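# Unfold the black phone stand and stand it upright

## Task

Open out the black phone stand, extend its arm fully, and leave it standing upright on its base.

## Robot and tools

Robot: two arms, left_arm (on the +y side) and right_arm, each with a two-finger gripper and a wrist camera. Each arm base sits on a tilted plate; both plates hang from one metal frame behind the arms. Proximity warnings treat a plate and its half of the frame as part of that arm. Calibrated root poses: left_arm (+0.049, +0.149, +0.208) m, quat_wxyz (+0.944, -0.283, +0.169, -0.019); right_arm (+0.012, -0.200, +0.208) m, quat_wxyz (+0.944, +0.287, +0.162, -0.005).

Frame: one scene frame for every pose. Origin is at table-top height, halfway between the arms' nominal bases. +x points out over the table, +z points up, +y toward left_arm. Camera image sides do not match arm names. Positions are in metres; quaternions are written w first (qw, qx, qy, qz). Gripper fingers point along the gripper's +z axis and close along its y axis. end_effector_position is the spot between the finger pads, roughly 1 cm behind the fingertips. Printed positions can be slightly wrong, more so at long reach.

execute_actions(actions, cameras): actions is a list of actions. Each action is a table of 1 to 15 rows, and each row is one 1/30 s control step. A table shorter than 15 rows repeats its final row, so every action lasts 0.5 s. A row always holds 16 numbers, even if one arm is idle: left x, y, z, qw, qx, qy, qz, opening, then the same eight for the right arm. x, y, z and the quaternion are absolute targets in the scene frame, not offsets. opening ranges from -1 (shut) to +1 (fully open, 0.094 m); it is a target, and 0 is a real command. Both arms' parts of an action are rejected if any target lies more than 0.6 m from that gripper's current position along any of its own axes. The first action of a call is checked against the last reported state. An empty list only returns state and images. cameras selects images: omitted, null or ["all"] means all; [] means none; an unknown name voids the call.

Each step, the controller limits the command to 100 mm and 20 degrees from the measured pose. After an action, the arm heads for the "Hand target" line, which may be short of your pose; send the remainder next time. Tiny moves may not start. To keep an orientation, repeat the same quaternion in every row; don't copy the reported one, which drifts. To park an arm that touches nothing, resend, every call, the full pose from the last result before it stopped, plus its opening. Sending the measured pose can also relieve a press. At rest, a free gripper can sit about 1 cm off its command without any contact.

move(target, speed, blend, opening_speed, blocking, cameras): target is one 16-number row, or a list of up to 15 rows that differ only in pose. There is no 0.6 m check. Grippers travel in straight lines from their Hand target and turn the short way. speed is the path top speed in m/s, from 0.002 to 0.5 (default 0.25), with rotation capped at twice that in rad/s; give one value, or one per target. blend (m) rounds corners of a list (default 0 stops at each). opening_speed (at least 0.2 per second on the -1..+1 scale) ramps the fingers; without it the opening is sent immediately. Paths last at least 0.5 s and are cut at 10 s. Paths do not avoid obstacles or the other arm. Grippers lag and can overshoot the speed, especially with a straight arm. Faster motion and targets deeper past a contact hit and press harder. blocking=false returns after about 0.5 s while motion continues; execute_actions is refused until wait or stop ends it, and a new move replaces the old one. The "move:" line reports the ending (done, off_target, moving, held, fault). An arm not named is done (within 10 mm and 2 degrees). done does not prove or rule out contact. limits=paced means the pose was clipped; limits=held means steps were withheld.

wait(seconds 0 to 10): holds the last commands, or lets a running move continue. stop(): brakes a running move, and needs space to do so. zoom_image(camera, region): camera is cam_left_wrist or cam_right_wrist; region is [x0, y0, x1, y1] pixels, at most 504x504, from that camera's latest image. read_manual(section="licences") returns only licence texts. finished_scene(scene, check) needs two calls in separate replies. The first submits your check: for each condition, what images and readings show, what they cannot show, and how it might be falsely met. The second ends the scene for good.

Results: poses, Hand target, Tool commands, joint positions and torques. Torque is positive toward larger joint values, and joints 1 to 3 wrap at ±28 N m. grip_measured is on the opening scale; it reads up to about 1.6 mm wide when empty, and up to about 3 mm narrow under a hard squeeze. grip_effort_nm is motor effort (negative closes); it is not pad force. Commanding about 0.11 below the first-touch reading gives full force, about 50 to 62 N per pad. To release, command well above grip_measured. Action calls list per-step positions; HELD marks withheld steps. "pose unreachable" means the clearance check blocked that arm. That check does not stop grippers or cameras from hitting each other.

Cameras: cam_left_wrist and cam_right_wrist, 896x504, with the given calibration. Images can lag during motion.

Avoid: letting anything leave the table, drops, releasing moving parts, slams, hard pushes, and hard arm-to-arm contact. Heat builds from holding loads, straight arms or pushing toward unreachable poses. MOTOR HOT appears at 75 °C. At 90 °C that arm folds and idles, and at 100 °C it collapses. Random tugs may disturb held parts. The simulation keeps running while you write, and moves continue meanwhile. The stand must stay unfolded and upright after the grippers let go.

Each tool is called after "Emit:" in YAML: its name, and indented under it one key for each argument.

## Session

Emit:
execute_actions:
  actions: []

Scene clock: 0.00 s.
left_arm: end_effector_position=(+0.3727, -0.2662, +0.1293) grip_measured=+1.000 grip_effort_nm=n/a end_effector_quat_wxyz=(+0.131, +0.612, +0.763, -0.162) | right_arm: end_effector_position=(-0.1548, -0.5738, +0.2529) grip_measured=+1.000 grip_effort_nm=n/a end_effector_quat_wxyz=(-0.047, +0.983, +0.100, -0.147)
Joint positions: left_arm=[-0.829 2.78 1.905 -0.571 -0.356 0.58 0.094] | right_arm=[-2.332 1.58 1.444 -1.057 -0.359 0.744 0.094]
Joint velocities: left_arm=[-0.012 -0.017 0.002 0.037 0.051 -0.022 0] | right_arm=[0.002 -0.012 0.002 -0.037 -0.007 0.022 0]
Joint torques (N m): no reading
Motor temperatures (°C): left_arm=[28 34 29 29 30 28 26] | right_arm=[30 31 27 27 29 28 28]
Heat: left arm: 34 °C; right arm: 31 °C.
Hand target: left_arm +0.3699, -0.2697, +0.1341; +0.134, +0.615, +0.759, -0.166 | right_arm -0.1570, -0.5720, +0.2550; -0.049, +0.982, +0.097, -0.151
Tool commands: left_gripper/opening=+1.0 right_gripper/opening=+1.0
camera_calibration:
cam_left_wrist: T_world_to_cam=[[-0.971429, -0.222718, 0.0819873, 0.290746], [-0.221017, 0.974827, 0.0293853, 0.379577], [-0.0864681, 0.0104251, -0.9962, 0.250009], [0, 0, 0, 1]] pos_world=[0.38795, -0.307874, 0.214068]
cam_right_wrist: T_world_to_cam=[[-0.190621, 0.973145, 0.129043, 0.495963], [0.975249, 0.172729, 0.138036, 0.252318], [0.112039, 0.152162, -0.981985, 0.443098], [0, 0, 0, 1]] pos_world=[-0.201177, -0.593649, 0.336285]

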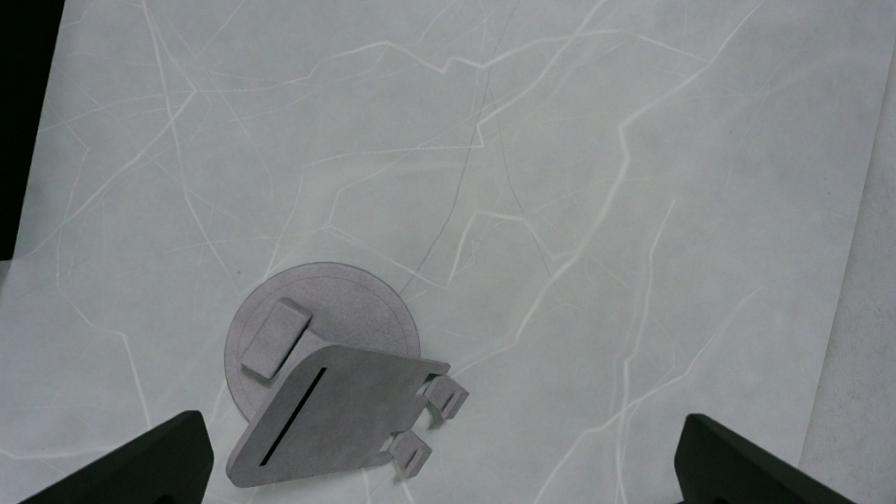

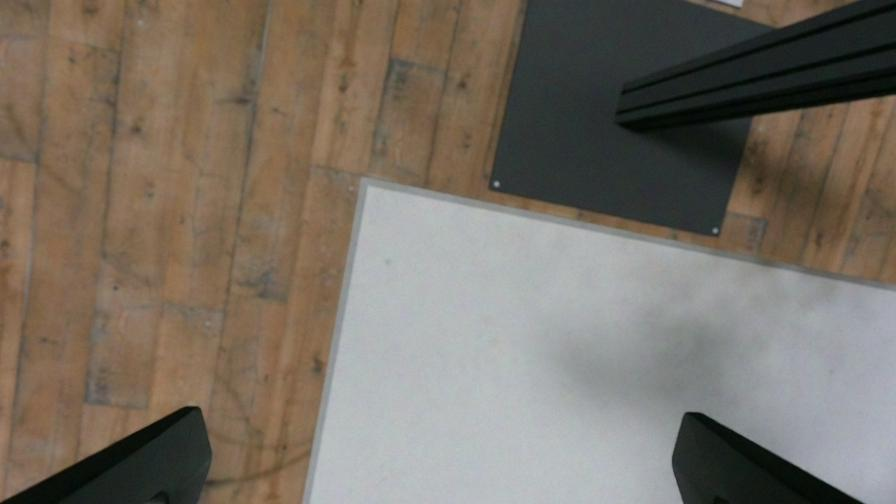

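Emit:
move:
  target: [0.372,-0.255,0.33,0.134,0.615,0.759,-0.166,0.55,-0.157,-0.572,0.255,-0.049,0.982,0.097,-0.151,0.5]
  speed: 0.15

Scene clock: 5.37 s.
left_arm: end_effector_position=(+0.3846, -0.2462, +0.3317) grip_measured=+0.551 grip_effort_nm=-0.051 end_effector_quat_wxyz=(+0.140, +0.603, +0.766, -0.172) | right_arm: end_effector_position=(-0.1548, -0.5738, +0.2529) grip_measured=+0.502 grip_effort_nm=-0.076 end_effector_quat_wxyz=(-0.047, +0.983, +0.100, -0.147)
Joint positions: left_arm=[-1.023 2.702 2.481 -1.273 -0.363 0.366 0.073] | right_arm=[-2.332 1.58 1.444 -1.057 -0.359 0.744 0.071]
Joint velocities: left_arm=[-0.002 0.002 -0.002 -0.022 0.007 -0.007 0.001] | right_arm=[0.002 -0.022 0.002 0.007 0.007 0.007 -0.001]
Joint torques (N m): left_arm=[-11.15 -8.88 9.92 0.55 0.14 -0.09] | right_arm=[-5.08 -6.5 4.23 0.27 0.22 -0.03]
Motor temperatures (°C): left_arm=[29 36 30 29 30 28 26] | right_arm=[30 31 27 28 29 28 28]
Heat: left arm: 36 °C; right arm: 31 °C.
Hand target: left_arm +0.3712, -0.2550, +0.3305; +0.136, +0.614, +0.759, -0.168 | right_arm -0.1570, -0.5720, +0.2550; -0.049, +0.983, +0.097, -0.151
Off the commanded pose: left_arm 0.016 m, 2 deg | right_arm 0.004 m, 1 deg.
move: off_target (left_arm)
camera_calibration:
cam_left_wrist: T_world_to_cam=[[-0.967253, -0.237209, 0.0902977, 0.282223], [-0.2379, 0.971284, 0.00318955, 0.371073], [-0.0884613, -0.0183967, -0.99591, 0.446094], [0, 0, 0, 1]] pos_world=[0.400721, -0.285265, 0.417601]
cam_right_wrist: T_world_to_cam=[[-0.190621, 0.973145, 0.129043, 0.495963], [0.975249, 0.172729, 0.138036, 0.252318], [0.112039, 0.152162, -0.981985, 0.443098], [0, 0, 0, 1]] pos_world=[-0.201177, -0.593649, 0.336285]

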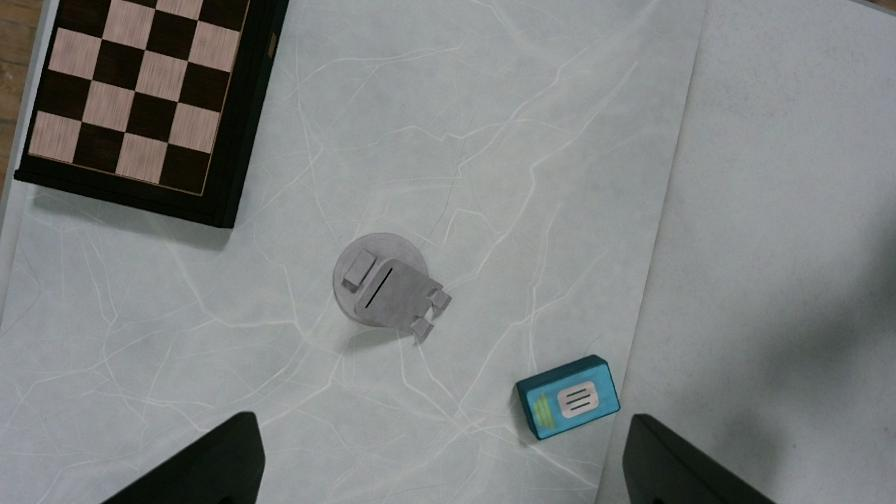

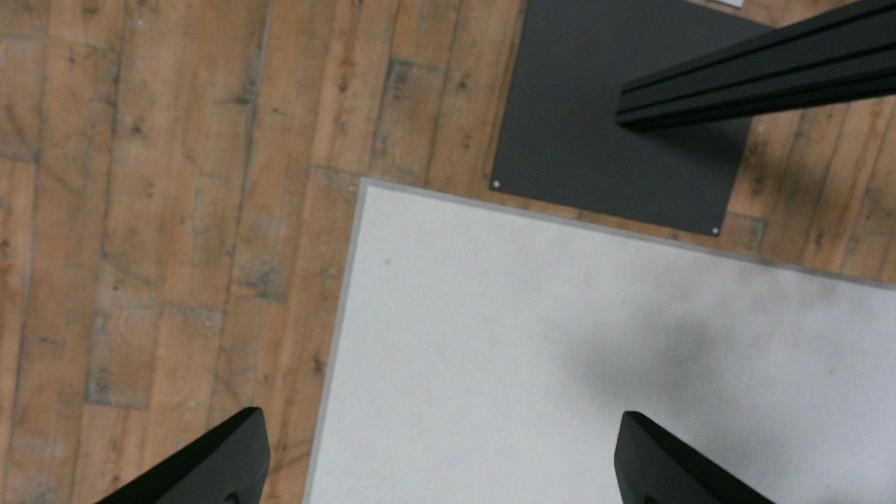

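Emit:
move:
  target: [0.33,0.08,0.34,0.1531,0.690,0.690,-0.1531,0.55,-0.157,-0.572,0.255,-0.049,0.982,0.097,-0.151,0.5]
  speed: 0.2
  cameras: ["cam_left_wrist"]

Scene clock: 11.50 s.
left_arm: end_effector_position=(+0.3391, +0.0801, +0.3445) grip_measured=+0.551 grip_effort_nm=-0.056 end_effector_quat_wxyz=(+0.163, +0.685, +0.696, -0.143) | right_arm: end_effector_position=(-0.1548, -0.5738, +0.2529) grip_measured=+0.502 grip_effort_nm=-0.076 end_effector_quat_wxyz=(-0.047, +0.983, +0.100, -0.147)
Joint positions: left_arm=[-0.78 1.429 1.27 -1.235 -0.359 0.852 0.073] | right_arm=[-2.332 1.58 1.444 -1.057 -0.359 0.744 0.071]
Joint velocities: left_arm=[-0.017 -0.007 -0.002 -0.037 -0.007 -0.037 0] | right_arm=[0.022 0.017 0.007 -0.11 -0.022 0.007 -0.001]
Joint torques (N m): left_arm=[-3.02 -2.71 6.43 0.39 0.38 0.04] | right_arm=[-5.01 -6.53 4.6 0.24 0.22 0]
Motor temperatures (°C): left_arm=[30 37 30 29 30 28 26] | right_arm=[30 32 28 28 29 28 28]
Heat: left arm: 37 °C; right arm: 32 °C.
Hand target: left_arm +0.3321, +0.0813, +0.3404; +0.152, +0.691, +0.691, -0.151 | right_arm -0.1570, -0.5720, +0.2550; -0.049, +0.983, +0.097, -0.151
Off the commanded pose: left_arm 0.010 m, 2 deg | right_arm 0.004 m, 1 deg.
move: done
camera_calibration:
cam_left_wrist: T_world_to_cam=[[-0.998489, -0.0464089, -0.0294421, 0.350999], [-0.0465088, 0.998914, 0.00271767, -0.0236339], [0.029284, 0.00408288, -0.999563, 0.420312], [0, 0, 0, 1]] pos_world=[0.337061, 0.0381817, 0.430527]
Images, in order (width x height): cam_left_wrist 896x504.

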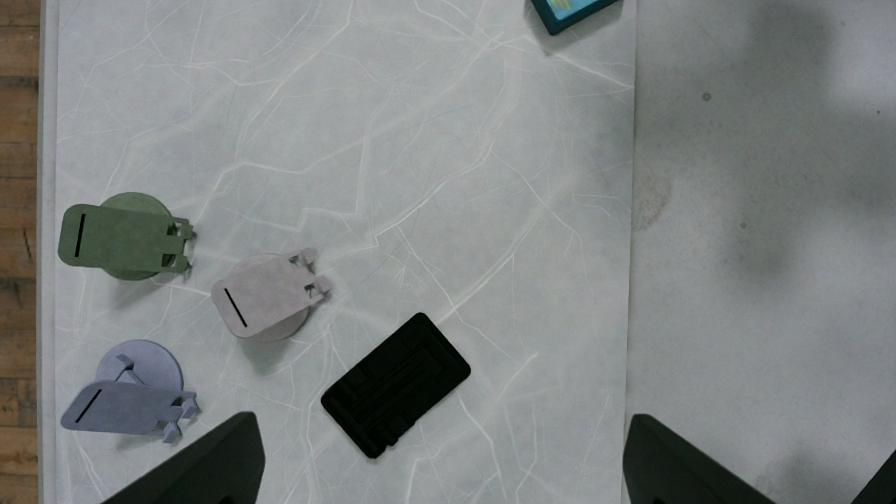

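Emit:
zoom_image:
  camera: "cam_left_wrist"
  region: [300, 300, 490, 470]

Scaled by 2.653.

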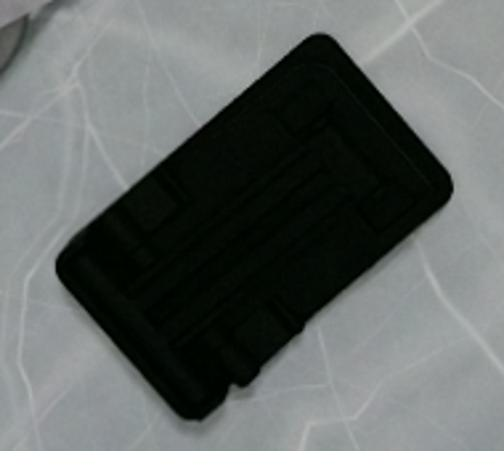

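Emit:
move:
  target:
    - [0.36,0.16,0.26,0.2706,0.6533,0.6533,-0.2706,0.55,0.10,-0.50,0.32,-0.049,0.982,0.097,-0.151,0.5]
    - [0.39,0.22,0.17,0.2706,0.6533,0.6533,-0.2706,0.55,0.33,-0.2,0.32,0.2706,-0.6533,0.6533,0.2706,0.5]
  speed: 0.15

Scene clock: 32.97 s.
left_arm: end_effector_position=(+0.3842, +0.2253, +0.1694) grip_measured=+0.551 grip_effort_nm=-0.046 end_effector_quat_wxyz=(+0.255, +0.662, +0.655, -0.261) | right_arm: end_effector_position=(+0.3300, -0.2064, +0.3155) grip_measured=+0.502 grip_effort_nm=-0.071 end_effector_quat_wxyz=(+0.830, -0.503, +0.234, -0.057)
Joint positions: left_arm=[0.345 1.546 1.202 -0.989 0.269 1.98 0.073] | right_arm=[-0.384 1.748 0.881 -1.565 -1.566 2.09 0.071]
Joint velocities: left_arm=[0.002 0.002 0.007 -0.022 -0.007 0.022 -0.002] | right_arm=[-0.007 0.017 0.002 0.022 0.007 -0.037 0]
Joint torques (N m): left_arm=[-2.35 -6.54 7.87 -0.68 0.6 0.04] | right_arm=[4.14 -4.25 1.43 -1.45 -0.34 0.1]
Motor temperatures (°C): left_arm=[29 35 30 29 30 28 26] | right_arm=[30 32 28 28 29 28 28]
Heat: left arm: 35 °C; right arm: 32 °C.
Hand target: left_arm +0.3885, +0.2240, +0.1659; +0.262, +0.658, +0.653, -0.267 | right_arm +0.3329, -0.2035, +0.3129; +0.834, -0.493, +0.246, -0.041
Off the commanded pose: left_arm 0.008 m, 2 deg | right_arm 0.008 m, 93 deg; orientation clipped.
joint sent to its limit (right arm) — joint 4 (wrist pitch), lower limit; joint 5 (wrist yaw), lower limit; joint 6 (wrist roll), upper limit. The joint targets are off in position and orientation.
move: off_target (right_arm); limits=paced
camera_calibration:
cam_left_wrist: T_world_to_cam=[[-0.999885, -0.0130204, 0.00775037, 0.384291], [-0.0147559, 0.952964, -0.302724, -0.116248], [-0.00344422, -0.302804, -0.953047, 0.317261], [0, 0, 0, 1]] pos_world=[0.383625, 0.211851, 0.264195]
cam_right_wrist: T_world_to_cam=[[0.129538, -0.488572, 0.862854, -0.416051], [0.623258, -0.636682, -0.454075, -0.156636], [0.771213, 0.596601, 0.222032, -0.111246], [0, 0, 0, 1]] pos_world=[0.237313, -0.236629, 0.312567]

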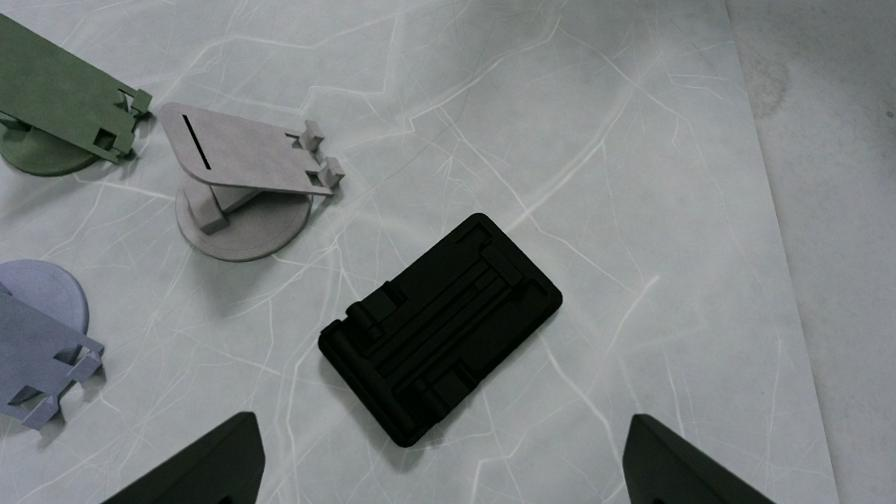

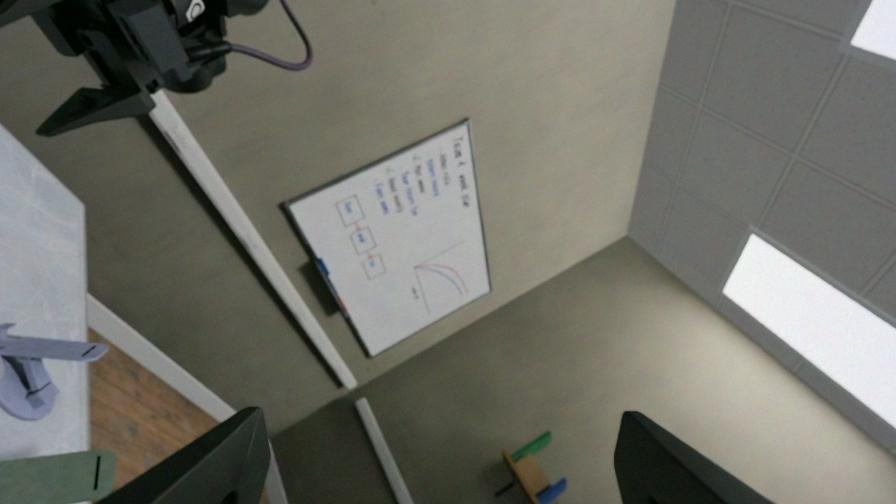

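Emit:
move:
  target:
    - [0.39,0.22,0.17,0.2706,0.6533,0.6533,-0.2706,0.55,0.28,-0.25,0.32,-0.049,0.982,0.097,-0.151,0.5]
    - [0.39,0.22,0.17,0.2706,0.6533,0.6533,-0.2706,0.55,0.33,-0.2,0.30,-0.2706,0.6533,0.6533,0.2706,0.5]
  speed: 0.5
  cameras: ["cam_right_wrist"]

Emit:
zoom_image:
  camera: "cam_right_wrist"
  region: [300, 0, 600, 300]

Scene clock: 43.07 s.
left_arm: end_effector_position=(+0.3861, +0.2233, +0.1713) grip_measured=+0.551 grip_effort_nm=-0.051 end_effector_quat_wxyz=(+0.263, +0.659, +0.654, -0.263) | right_arm: end_effector_position=(+0.3267, -0.2031, +0.3064) grip_measured=+0.502 grip_effort_nm=-0.076 end_effector_quat_wxyz=(-0.265, +0.655, +0.651, +0.276)
Joint positions: left_arm=[0.345 1.546 1.202 -0.986 0.287 1.98 0.073] | right_arm=[0.202 1.292 1.19 -1.13 -0.148 1.664 0.071]
Joint velocities: left_arm=[-0.007 -0.017 -0.007 0.051 0.007 -0.007 0.001] | right_arm=[0.002 -0.007 0.012 0.037 -0.037 0.051 -0.001]
Joint torques (N m): left_arm=[-2.95 -7.06 7.35 -0.66 0.62 -0.11] | right_arm=[2.54 -2.56 4.12 0.35 -0.74 -0.11]
Motor temperatures (°C): left_arm=[29 37 30 29 30 28 26] | right_arm=[30 33 28 28 29 28 28]
Heat: left arm: 37 °C; right arm: 33 °C.
Hand target: left_arm +0.3899, +0.2200, +0.1699; +0.271, +0.653, +0.653, -0.270 | right_arm +0.3278, -0.1982, +0.3030; -0.275, +0.650, +0.652, +0.277
Off the commanded pose: left_arm 0.005 m, 1 deg | right_arm 0.008 m, 1 deg.
move: done; limits=paced
camera_calibration:
cam_right_wrist: T_world_to_cam=[[-0.999893, 0.00177632, -0.0145328, 0.331191], [-0.0129682, 0.353288, 0.935425, -0.173476], [0.00679588, 0.935513, -0.353227, 0.386195], [0, 0, 0, 1]] pos_world=[0.326281, -0.300592, 0.303502]
Images, in order (width x height): cam_right_wrist 896x504.

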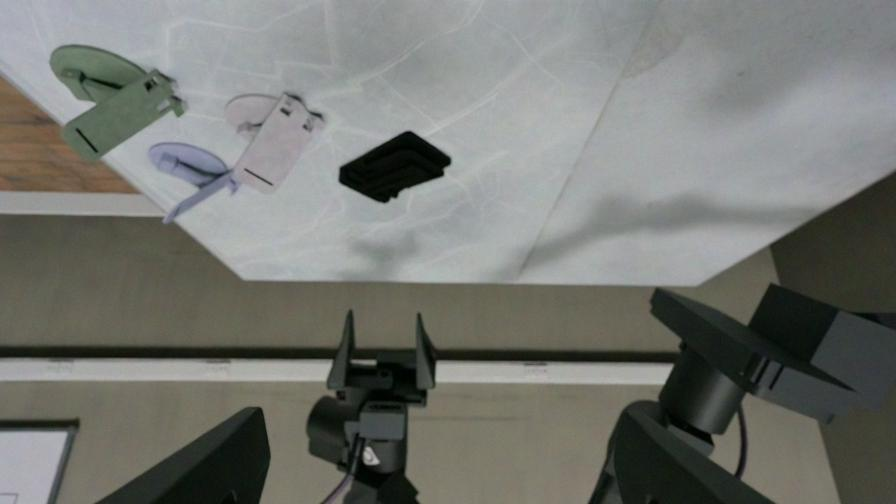

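Scaled by 1.680.

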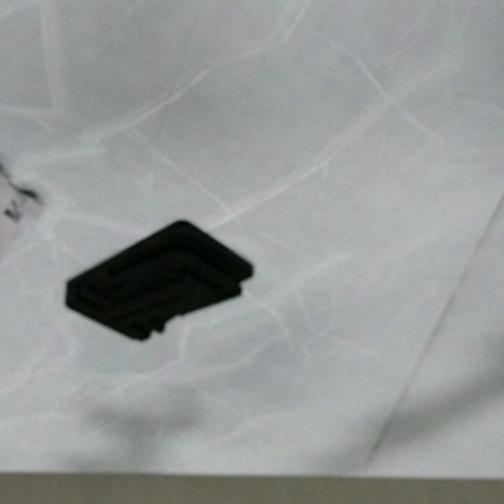

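Emit:
move:
  target:
    - [0.39,0.22,0.17,0.2706,0.6533,0.6533,-0.2706,0.55,0.331,-0.19,0.30,0,0,0.9239,0.3827,0.5]
    - [0.39,0.22,0.17,0.2706,0.6533,0.6533,-0.2706,0.55,0.331,-0.19,0.30,0.1464,-0.3536,0.8536,0.3536,0.5]
    - [0.39,0.22,0.17,0.2706,0.6533,0.6533,-0.2706,0.55,0.331,-0.15,0.27,0.4056,-0.579,0.579,0.4056,0.5]
  speed: 0.4

Emit:
zoom_image:
  camera: "cam_left_wrist"
  region: [300, 200, 580, 460]

Emit:
zoom_image:
  camera: "cam_right_wrist"
  region: [350, 100, 650, 400]

Scene clock: 51.77 s.
left_arm: end_effector_position=(+0.3862, +0.2233, +0.1713) grip_measured=+0.551 grip_effort_nm=-0.051 end_effector_quat_wxyz=(+0.263, +0.659, +0.654, -0.263) | right_arm: end_effector_position=(+0.3321, -0.1547, +0.2714) grip_measured=+0.502 grip_effort_nm=-0.071 end_effector_quat_wxyz=(-0.400, +0.585, -0.586, -0.392)
Joint positions: left_arm=[0.345 1.546 1.202 -0.986 0.287 1.98 0.073] | right_arm=[0.004 1.446 1.011 -0.883 -0.612 -1.688 0.071]
Joint velocities: left_arm=[0.012 -0.012 -0.002 -0.007 0.022 -0.007 0] | right_arm=[-0.012 0.002 -0.002 -0.007 0.007 -0.022 0]
Joint torques (N m): left_arm=[-3 -7.05 7.32 -0.65 0.61 -0.09] | right_arm=[2.93 -3.73 4.03 -0.07 -1.02 -0.15]
Motor temperatures (°C): left_arm=[29 38 30 29 30 28 26] | right_arm=[30 32 28 28 29 28 28]
Heat: left arm: 38 °C; right arm: 32 °C.
Hand target: left_arm +0.3899, +0.2200, +0.1700; +0.271, +0.653, +0.653, -0.270 | right_arm +0.3331, -0.1510, +0.2699; -0.404, +0.580, -0.580, -0.404
Off the commanded pose: left_arm 0.005 m, 1 deg | right_arm 0.005 m, 2 deg.
move: done
camera_calibration:
cam_left_wrist: T_world_to_cam=[[-0.999819, -0.0190227, -0.0000539115, 0.388887], [-0.0180173, 0.947881, -0.318115, -0.108678], [0.00610249, -0.318056, -0.948052, 0.317318], [0, 0, 0, 1]] pos_world=[0.384922, 0.211337, 0.266283]
cam_right_wrist: T_world_to_cam=[[0.999781, -0.00889741, 0.0189672, -0.338816], [0.00671921, -0.721337, -0.692552, 0.111252], [0.0198437, 0.692527, -0.721119, 0.386398], [0, 0, 0, 1]] pos_world=[0.330326, -0.190356, 0.362113]

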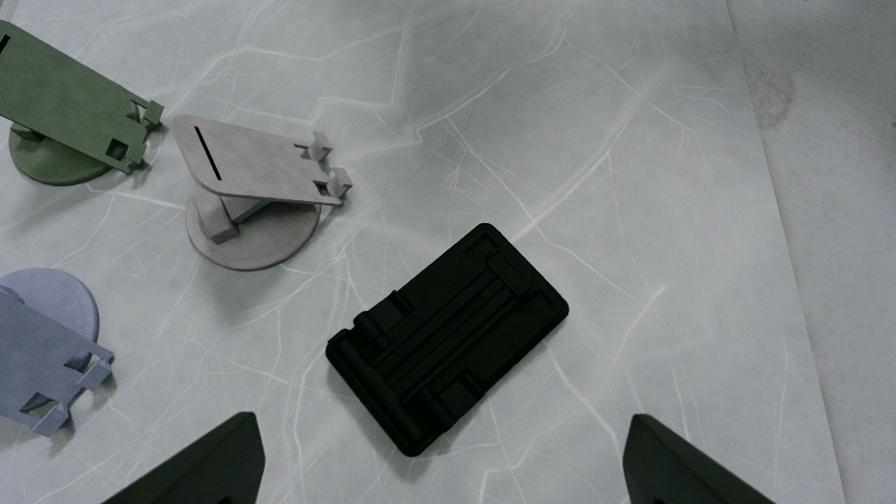

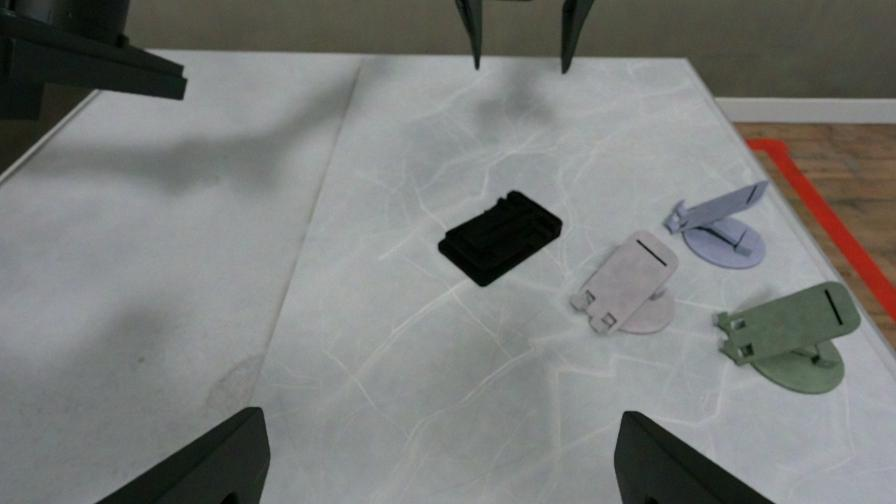

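Scaled by 1.800.

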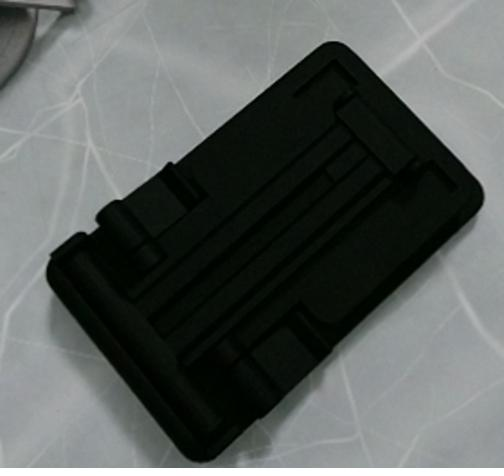

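Scaled by 1.680.

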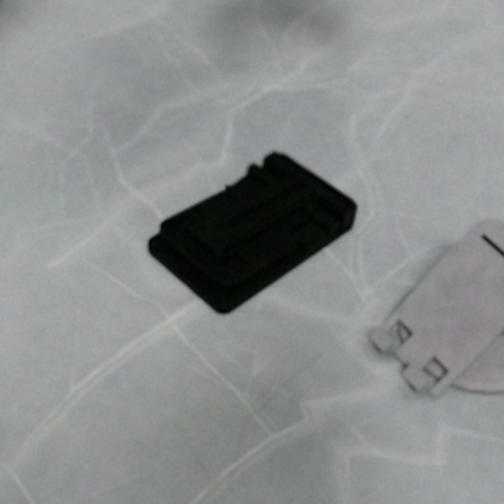

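Emit:
move:
  target: [0.388,0.168,0.10,0,0.9335,0.3584,0,1.0,0.331,-0.15,0.27,0.4056,-0.579,0.579,0.4056,0.5]
  speed: 0.12

Emit:
zoom_image:
  camera: "cam_left_wrist"
  region: [200, 0, 700, 504]

Scene clock: 76.37 s.
left_arm: end_effector_position=(+0.3954, +0.1755, +0.1060) grip_measured=+0.999 grip_effort_nm=0.081 end_effector_quat_wxyz=(-0.040, +0.904, +0.426, -0.012) | right_arm: end_effector_position=(+0.3322, -0.1545, +0.2721) grip_measured=+0.502 grip_effort_nm=-0.071 end_effector_quat_wxyz=(-0.402, +0.585, -0.585, -0.393)
Joint positions: left_arm=[-0.16 1.8 1.058 -0.637 -0.676 2.1 0.094] | right_arm=[0.004 1.446 1.011 -0.883 -0.616 -1.69 0.071]
Joint velocities: left_arm=[-0.002 -0.017 -0.027 0.007 0.037 -0.051 0] | right_arm=[-0.002 -0.017 -0.012 -0.037 -0.022 -0.037 -0.001]
Joint torques (N m): left_arm=[-7.17 -5.72 4.63 -0.25 -0.09 0.03] | right_arm=[3.04 -4.15 3.26 -0.02 -1 -0.11]
Motor temperatures (°C): left_arm=[29 38 30 29 30 28 26] | right_arm=[30 32 28 28 30 28 28]
Heat: left arm: 38 °C; right arm: 32 °C.
Hand target: left_arm +0.3894, +0.1660, +0.1031; -0.044, +0.912, +0.407, -0.017 | right_arm +0.3311, -0.1502, +0.2701; -0.406, +0.579, -0.579, -0.405
Off the commanded pose: left_arm 0.012 m, 10 deg | right_arm 0.005 m, 2 deg.
joint sent to its limit (left arm) — joint 6 (wrist roll), upper limit. The joint targets are off in position and orientation.
move: off_target (left_arm)
camera_calibration:
cam_left_wrist: T_world_to_cam=[[-0.783044, 0.61838, 0.066701, 0.192557], [0.580073, 0.687396, 0.437039, -0.354781], [0.224406, 0.380912, -0.896966, 0.0257684], [0, 0, 0, 1]] pos_world=[0.350796, 0.114986, 0.165323]
cam_right_wrist: T_world_to_cam=[[0.999756, -0.00897584, 0.020208, -0.339252], [0.00760854, -0.718452, -0.695535, 0.11289], [0.0207615, 0.695519, -0.718208, 0.38607], [0, 0, 0, 1]] pos_world=[0.330294, -0.190458, 0.362653]

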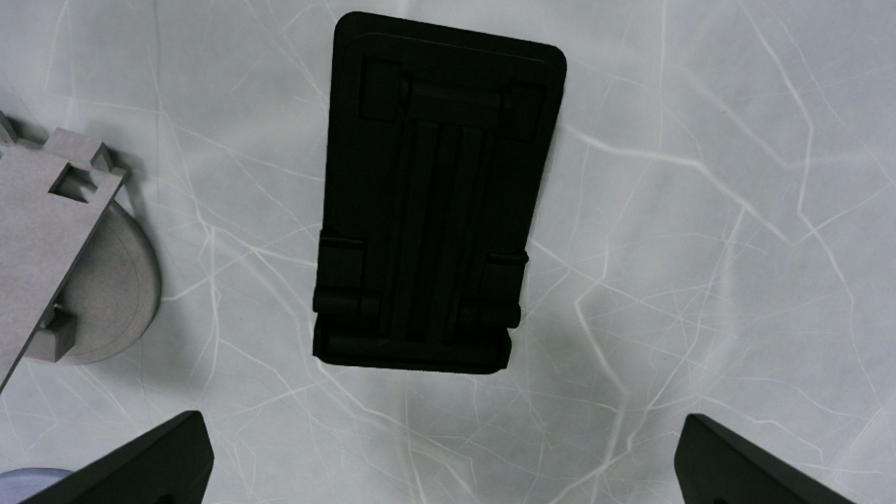

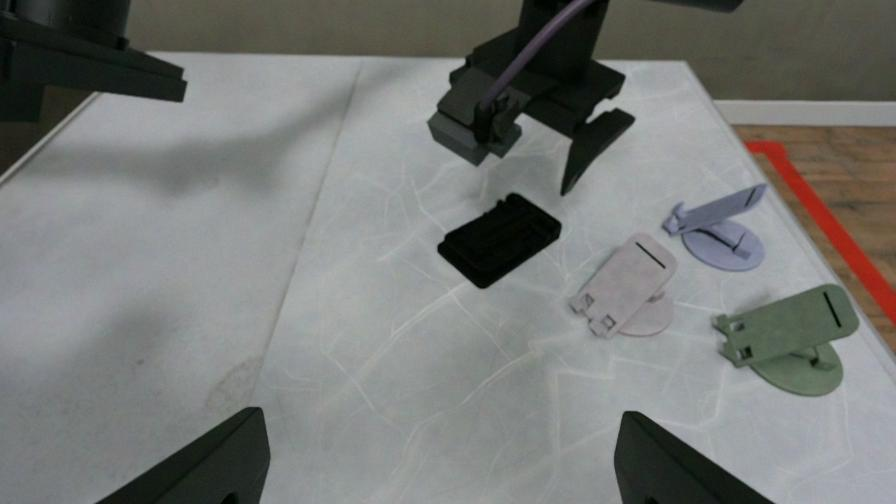

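Scaled by 1.000.

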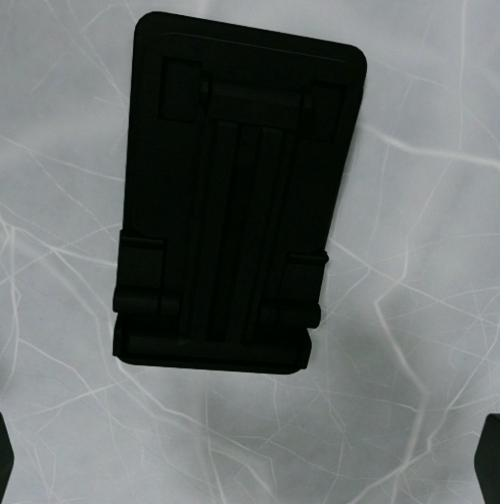

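Emit:
move:
  target: [0.374,0.155,0.05,0,0.9335,0.3584,0,1.0,0.331,-0.15,0.27,0.4056,-0.579,0.579,0.4056,0.5]
  speed: 0.08

Emit:
zoom_image:
  camera: "cam_right_wrist"
  region: [380, 50, 680, 330]

Scene clock: 83.23 s.
left_arm: end_effector_position=(+0.3831, +0.1541, +0.0577) grip_measured=+0.999 grip_effort_nm=0.085 end_effector_quat_wxyz=(-0.055, +0.901, +0.431, -0.011) | right_arm: end_effector_position=(+0.3322, -0.1544, +0.2721) grip_measured=+0.502 grip_effort_nm=-0.071 end_effector_quat_wxyz=(-0.402, +0.585, -0.585, -0.393)
Joint positions: left_arm=[-0.14 1.953 1.002 -0.433 -0.697 2.1 0.094] | right_arm=[0.004 1.446 1.011 -0.883 -0.617 -1.69 0.071]
Joint velocities: left_arm=[0.027 -0.002 -0.002 -0.051 0.022 0.11 0] | right_arm=[-0.012 -0.007 0.007 -0.051 -0.051 0.051 0]
Joint torques (N m): left_arm=[-4.53 -6.13 3.6 -0.27 -0.11 0.05] | right_arm=[2.91 -4.16 3.44 -0.04 -0.96 -0.16]
Motor temperatures (°C): left_arm=[29 37 30 29 30 28 26] | right_arm=[30 32 28 28 30 28 28]
Heat: left arm: 37 °C; right arm: 32 °C.
Hand target: left_arm +0.3737, +0.1545, +0.0503; -0.066, +0.904, +0.423, -0.022 | right_arm +0.3311, -0.1502, +0.2700; -0.406, +0.579, -0.580, -0.405
Off the commanded pose: left_arm 0.012 m, 11 deg | right_arm 0.005 m, 2 deg.
joint sent to its limit (left arm) — joint 6 (wrist roll), upper limit. The joint targets are off in orientation, not in position.
move: off_target (left_arm)
camera_calibration:
cam_left_wrist: T_world_to_cam=[[-0.788974, 0.60742, 0.0925245, 0.201847], [0.577457, 0.6816, 0.449405, -0.310683], [0.209913, 0.407997, -0.888524, -0.00580038], [0, 0, 0, 1]] pos_world=[0.339876, 0.0915223, 0.115793]
cam_right_wrist: T_world_to_cam=[[0.999755, -0.00902173, 0.0202241, -0.339271], [0.00759468, -0.718188, -0.695808, 0.113071], [0.0208021, 0.69579, -0.717944, 0.386054], [0, 0, 0, 1]] pos_world=[0.330299, -0.190468, 0.362702]

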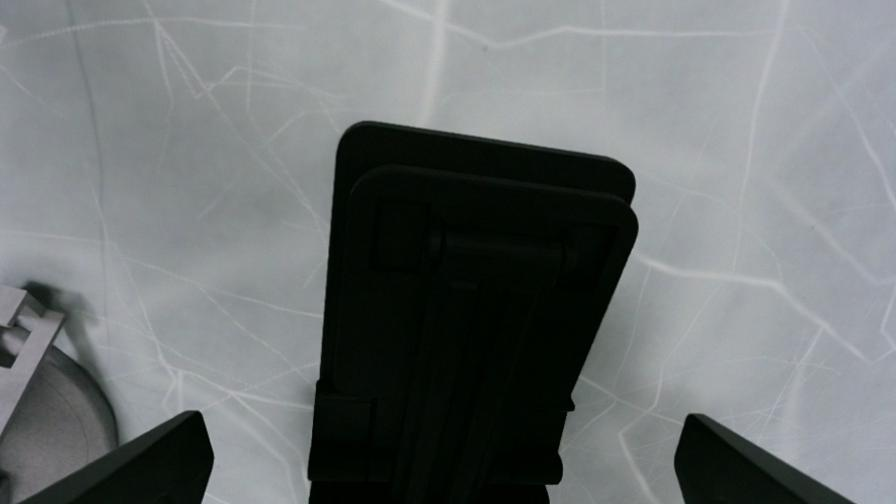

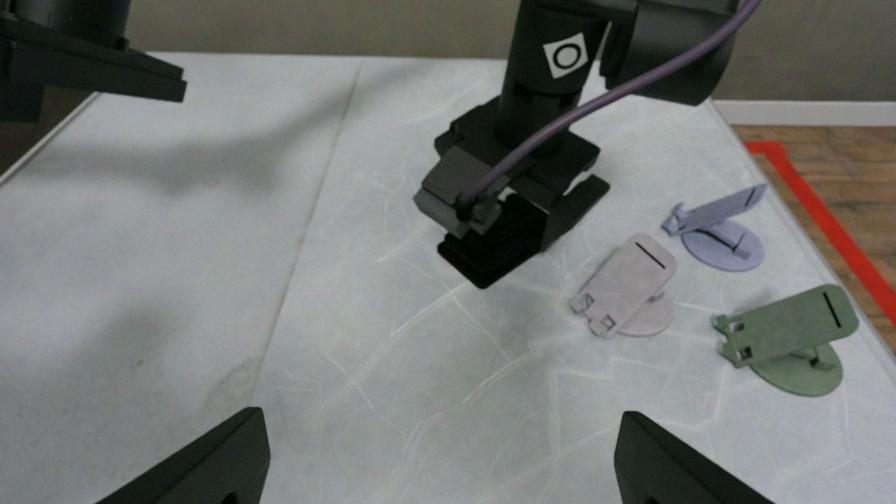

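Scaled by 1.680.

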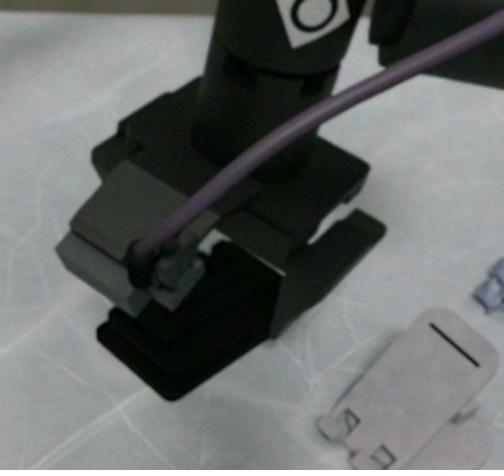

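Emit:
move:
  target: [0.372,0.155,0.010,0,0.9335,0.3584,0,1.0,0.331,-0.15,0.27,0.4056,-0.579,0.579,0.4056,0.5]
  speed: 0.05

Emit:
zoom_image:
  camera: "cam_right_wrist"
  region: [380, 50, 680, 330]

Scene clock: 87.50 s.
left_arm: end_effector_position=(+0.3772, +0.1541, +0.0227) grip_measured=+0.999 grip_effort_nm=0.076 end_effector_quat_wxyz=(-0.076, +0.893, +0.444, -0.022) | right_arm: end_effector_position=(+0.3322, -0.1544, +0.2721) grip_measured=+0.502 grip_effort_nm=-0.076 end_effector_quat_wxyz=(-0.402, +0.585, -0.585, -0.393)
Joint positions: left_arm=[-0.089 2.07 1.025 -0.352 -0.709 2.101 0.094] | right_arm=[0.004 1.446 1.011 -0.883 -0.617 -1.69 0.071]
Joint velocities: left_arm=[-0.022 0.017 0.017 0.081 0.022 -0.037 0] | right_arm=[0.007 0.002 -0.032 -0.051 0.022 -0.037 0]
Joint torques (N m): left_arm=[-3.92 -4.94 4.72 -0.21 -0.13 0.01] | right_arm=[2.91 -4.22 3.21 -0.04 -0.99 -0.17]
Motor temperatures (°C): left_arm=[29 37 30 29 30 28 26] | right_arm=[30 32 28 28 30 28 28]
Heat: left arm: 37 °C; right arm: 32 °C.
Hand target: left_arm +0.3715, +0.1548, +0.0105; -0.086, +0.892, +0.442, -0.030 | right_arm +0.3311, -0.1502, +0.2700; -0.406, +0.579, -0.580, -0.405
Off the commanded pose: left_arm 0.014 m, 14 deg | right_arm 0.005 m, 2 deg.
joint sent to its limit (left arm) — joint 6 (wrist roll), upper limit. The joint targets are off in orientation, not in position.
move: off_target (left_arm)
camera_calibration:
cam_left_wrist: T_world_to_cam=[[-0.803139, 0.579428, 0.138675, 0.208999], [0.572436, 0.685931, 0.449239, -0.290256], [0.16518, 0.440184, -0.882583, -0.0238814], [0, 0, 0, 1]] pos_world=[0.337953, 0.0885083, 0.0803342]
cam_right_wrist: T_world_to_cam=[[0.999755, -0.00902173, 0.0202241, -0.339271], [0.00759468, -0.718188, -0.695808, 0.113071], [0.0208021, 0.69579, -0.717944, 0.386054], [0, 0, 0, 1]] pos_world=[0.330299, -0.190468, 0.362702]

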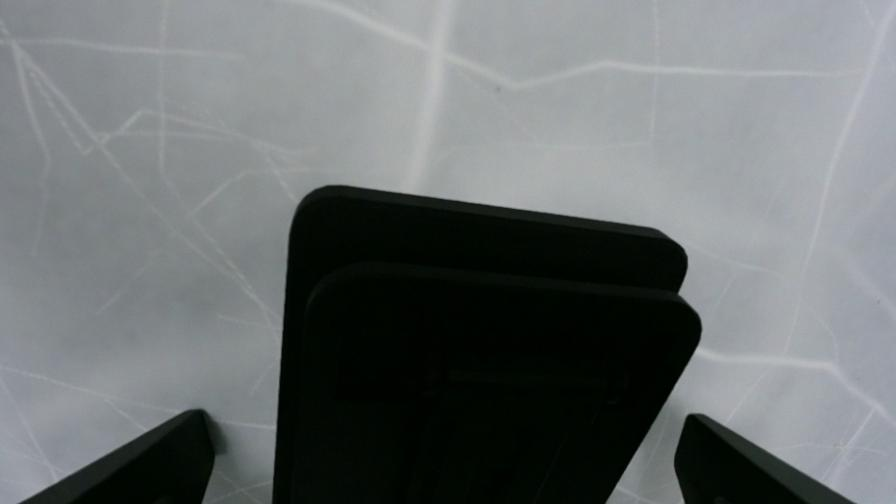

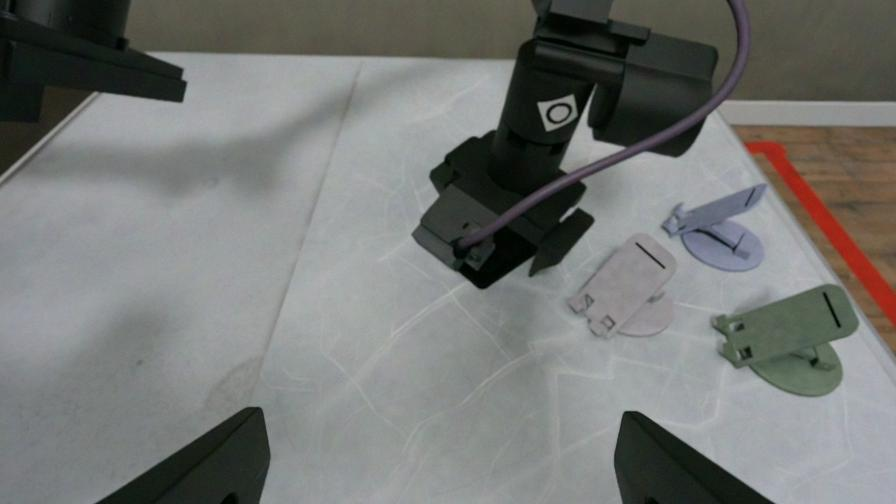

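Scaled by 1.680.

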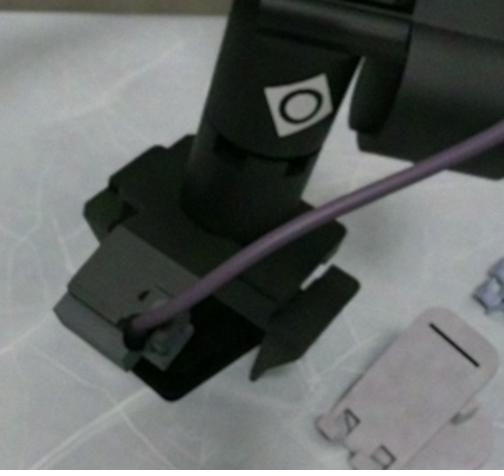

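Emit:
move:
  target:
    - [0.372,0.158,0.08,0,0.9335,0.3584,0,1.0,0.331,-0.15,0.27,0.4056,-0.579,0.579,0.4056,0.5]
    - [0.25,0.32,0.30,0.2,0.3734,0.9016,-0.0828,1.0,0.331,-0.10,0.25,0.2989,-0.641,0.641,0.2989,1.0]
  speed: [0.06,0.15]

every target must give the same right_gripper/opening; nothing of the call was run
Scene clock: 110.50 s.
left_arm: end_effector_position=(+0.3772, +0.1541, +0.0227) grip_measured=+0.999 grip_effort_nm=0.081 end_effector_quat_wxyz=(-0.076, +0.893, +0.444, -0.022) | right_arm: end_effector_position=(+0.3322, -0.1544, +0.2721) grip_measured=+0.502 grip_effort_nm=-0.081 end_effector_quat_wxyz=(-0.402, +0.585, -0.585, -0.393)
Joint positions: left_arm=[-0.089 2.07 1.025 -0.352 -0.709 2.101 0.094] | right_arm=[0.004 1.446 1.011 -0.883 -0.617 -1.69 0.071]
Joint velocities: left_arm=[-0.022 -0.012 -0.012 0.007 0.022 0.051 -0.001] | right_arm=[-0.007 -0.007 0.012 -0.007 -0.007 -0.022 0.001]
Joint torques (N m): left_arm=[-3.96 -4.93 4.77 -0.19 -0.13 0.04] | right_arm=[2.92 -3.86 3.21 -0.07 -0.96 -0.12]
Motor temperatures (°C): left_arm=[29 36 30 29 30 28 26] | right_arm=[30 32 28 28 30 28 28]
Heat: left arm: 36 °C; right arm: 32 °C.
Hand target: left_arm +0.3715, +0.1548, +0.0105; -0.086, +0.892, +0.442, -0.030 | right_arm +0.3311, -0.1502, +0.2700; -0.405, +0.579, -0.580, -0.405
Tool commands: left_gripper/opening=+1.0 right_gripper/opening=+0.5
Off the commanded pose: left_arm 0.014 m, 14 deg | right_arm 0.005 m, 2 deg.

Emit:
move:
  target:
    - [0.372,0.158,0.08,0,0.9335,0.3584,0,1.0,0.331,-0.15,0.27,0.4056,-0.579,0.579,0.4056,1.0]
    - [0.25,0.32,0.30,0.2,0.3734,0.9016,-0.0828,1.0,0.331,-0.10,0.25,0.2989,-0.641,0.641,0.2989,1.0]
  speed: [0.06,0.15]

Scene clock: 121.27 s.
left_arm: end_effector_position=(+0.2430, +0.3237, +0.2922) grip_measured=+0.999 grip_effort_nm=0.081 end_effector_quat_wxyz=(+0.182, +0.377, +0.904, -0.086) | right_arm: end_effector_position=(+0.3377, -0.1082, +0.2545) grip_measured=+0.998 grip_effort_nm=0.159 end_effector_quat_wxyz=(-0.308, +0.636, -0.644, -0.293)
Joint positions: left_arm=[0.956 0.655 1.013 -1.344 0.336 1.737 0.094] | right_arm=[0.31 1.479 0.965 -0.677 -0.2 -1.367 0.094]
Joint velocities: left_arm=[-0.017 0.007 0.002 -0.007 -0.007 -0.037 -0.001] | right_arm=[-0.017 -0.002 0.012 0.051 -0.066 0.022 0]
Joint torques (N m): left_arm=[0.59 -4.19 10.76 -0.4 0.43 0.1] | right_arm=[5.42 -3.11 3.34 0.54 -0.54 0.11]
Motor temperatures (°C): left_arm=[29 36 31 29 30 28 26] | right_arm=[30 32 28 28 30 28 28]
Heat: left arm: 36 °C; right arm: 32 °C.
Hand target: left_arm +0.2458, +0.3241, +0.2999; +0.191, +0.377, +0.903, -0.080 | right_arm +0.3316, -0.0996, +0.2502; -0.300, +0.640, -0.640, -0.301
Off the commanded pose: left_arm 0.011 m, 2 deg | right_arm 0.012 m, 1 deg.
move: off_target (left_arm, right_arm)
camera_calibration:
cam_left_wrist: T_world_to_cam=[[-0.694306, -0.719575, 0.0122958, 0.396592], [-0.71888, 0.694239, 0.035277, -0.0187816], [-0.0339206, 0.0156538, -0.999302, 0.381432], [0, 0, 0, 1]] pos_world=[0.274793, 0.292446, 0.376952]
cam_right_wrist: T_world_to_cam=[[0.999519, -0.0186022, 0.0248334, -0.346191], [-0.00584479, -0.898904, -0.438107, 0.0533788], [0.0304726, 0.437751, -0.89858, 0.355909], [0, 0, 0, 1]] pos_world=[0.335491, -0.114257, 0.351796]

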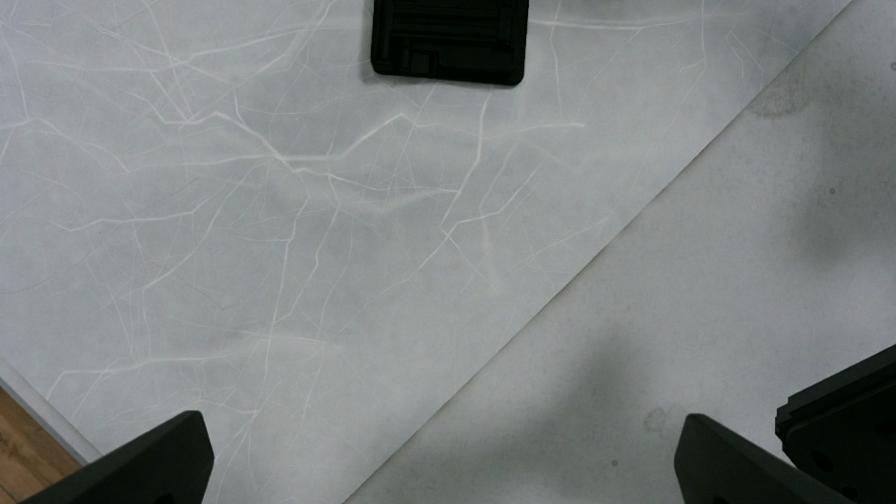

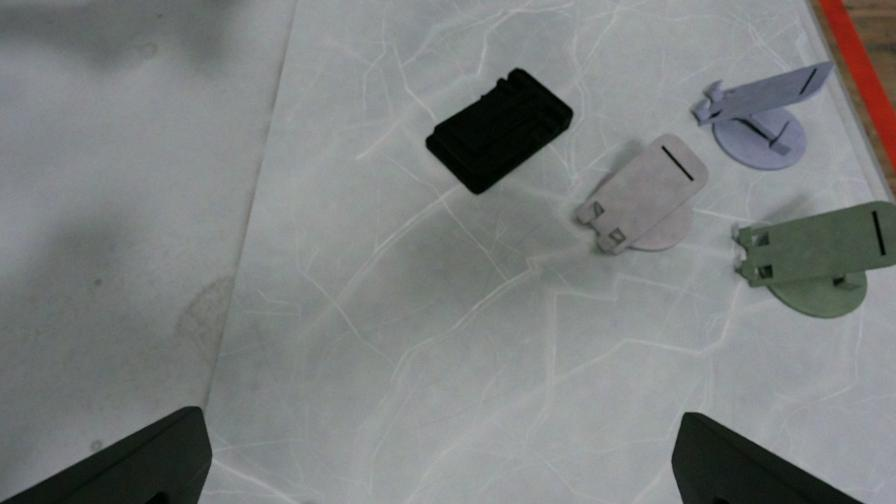

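Emit:
move:
  target: [0.25,0.32,0.30,0.2,0.3734,0.9016,-0.0828,1.0,0.374,0.166,0.09,0.1219,-0.3553,0.9255,0.0468,1.0]
  speed: 0.15

Scene clock: 128.03 s.
left_arm: end_effector_position=(+0.2464, +0.3196, +0.2938) grip_measured=+0.999 grip_effort_nm=0.076 end_effector_quat_wxyz=(+0.189, +0.371, +0.904, -0.093) | right_arm: end_effector_position=(+0.3963, +0.1591, +0.0990) grip_measured=+0.998 grip_effort_nm=0.168 end_effector_quat_wxyz=(+0.132, -0.336, +0.931, +0.062)
Joint positions: left_arm=[0.922 0.655 1.013 -1.343 0.337 1.7 0.094] | right_arm=[0.784 2.81 1.902 -0.505 0.628 -0.068 0.094]
Joint velocities: left_arm=[-0.012 -0.002 0.012 0.007 0.051 0.037 0] | right_arm=[0.007 0.012 -0.007 0.081 -0.007 -0.022 -0.001]
Joint torques (N m): left_arm=[-1.01 -4.82 9.61 -0.21 0.37 -0.1] | right_arm=[11.07 -7.72 5.49 0.33 0.08 0.04]
Motor temperatures (°C): left_arm=[29 36 31 28 30 28 26] | right_arm=[31 32 28 28 30 28 28]
Heat: left arm: 36 °C; right arm: 32 °C.
Hand target: left_arm +0.2501, +0.3199, +0.3001; +0.201, +0.373, +0.902, -0.083 | right_arm +0.3781, +0.1671, +0.0898; +0.121, -0.354, +0.926, +0.051
Off the commanded pose: left_arm 0.007 m, 2 deg | right_arm 0.025 m, 3 deg.
move: off_target (right_arm)
camera_calibration:
cam_left_wrist: T_world_to_cam=[[-0.688376, -0.725025, 0.0218562, 0.393434], [-0.724885, 0.688702, 0.0152273, -0.00449263], [-0.0260925, -0.00536113, -0.999645, 0.388093], [0, 0, 0, 1]] pos_world=[0.2777, 0.290424, 0.379425]
cam_right_wrist: T_world_to_cam=[[0.647309, -0.761974, -0.0196678, -0.133636], [-0.753648, -0.643671, 0.133047, 0.425127], [-0.114038, -0.0713001, -0.990915, 0.244811], [0, 0, 0, 1]] pos_world=[0.434818, 0.189269, 0.183397]

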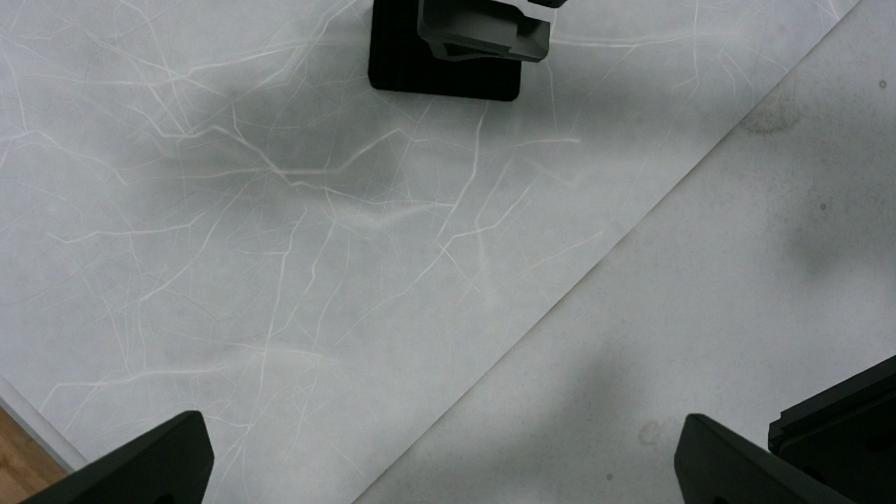

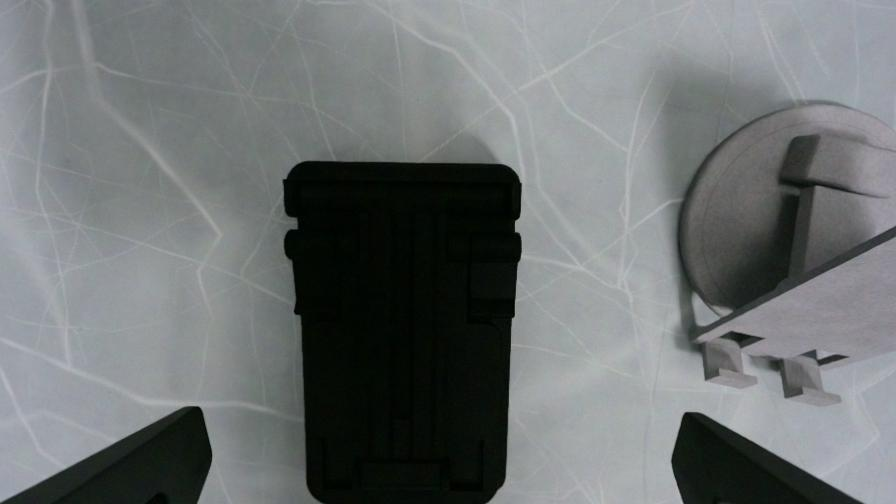

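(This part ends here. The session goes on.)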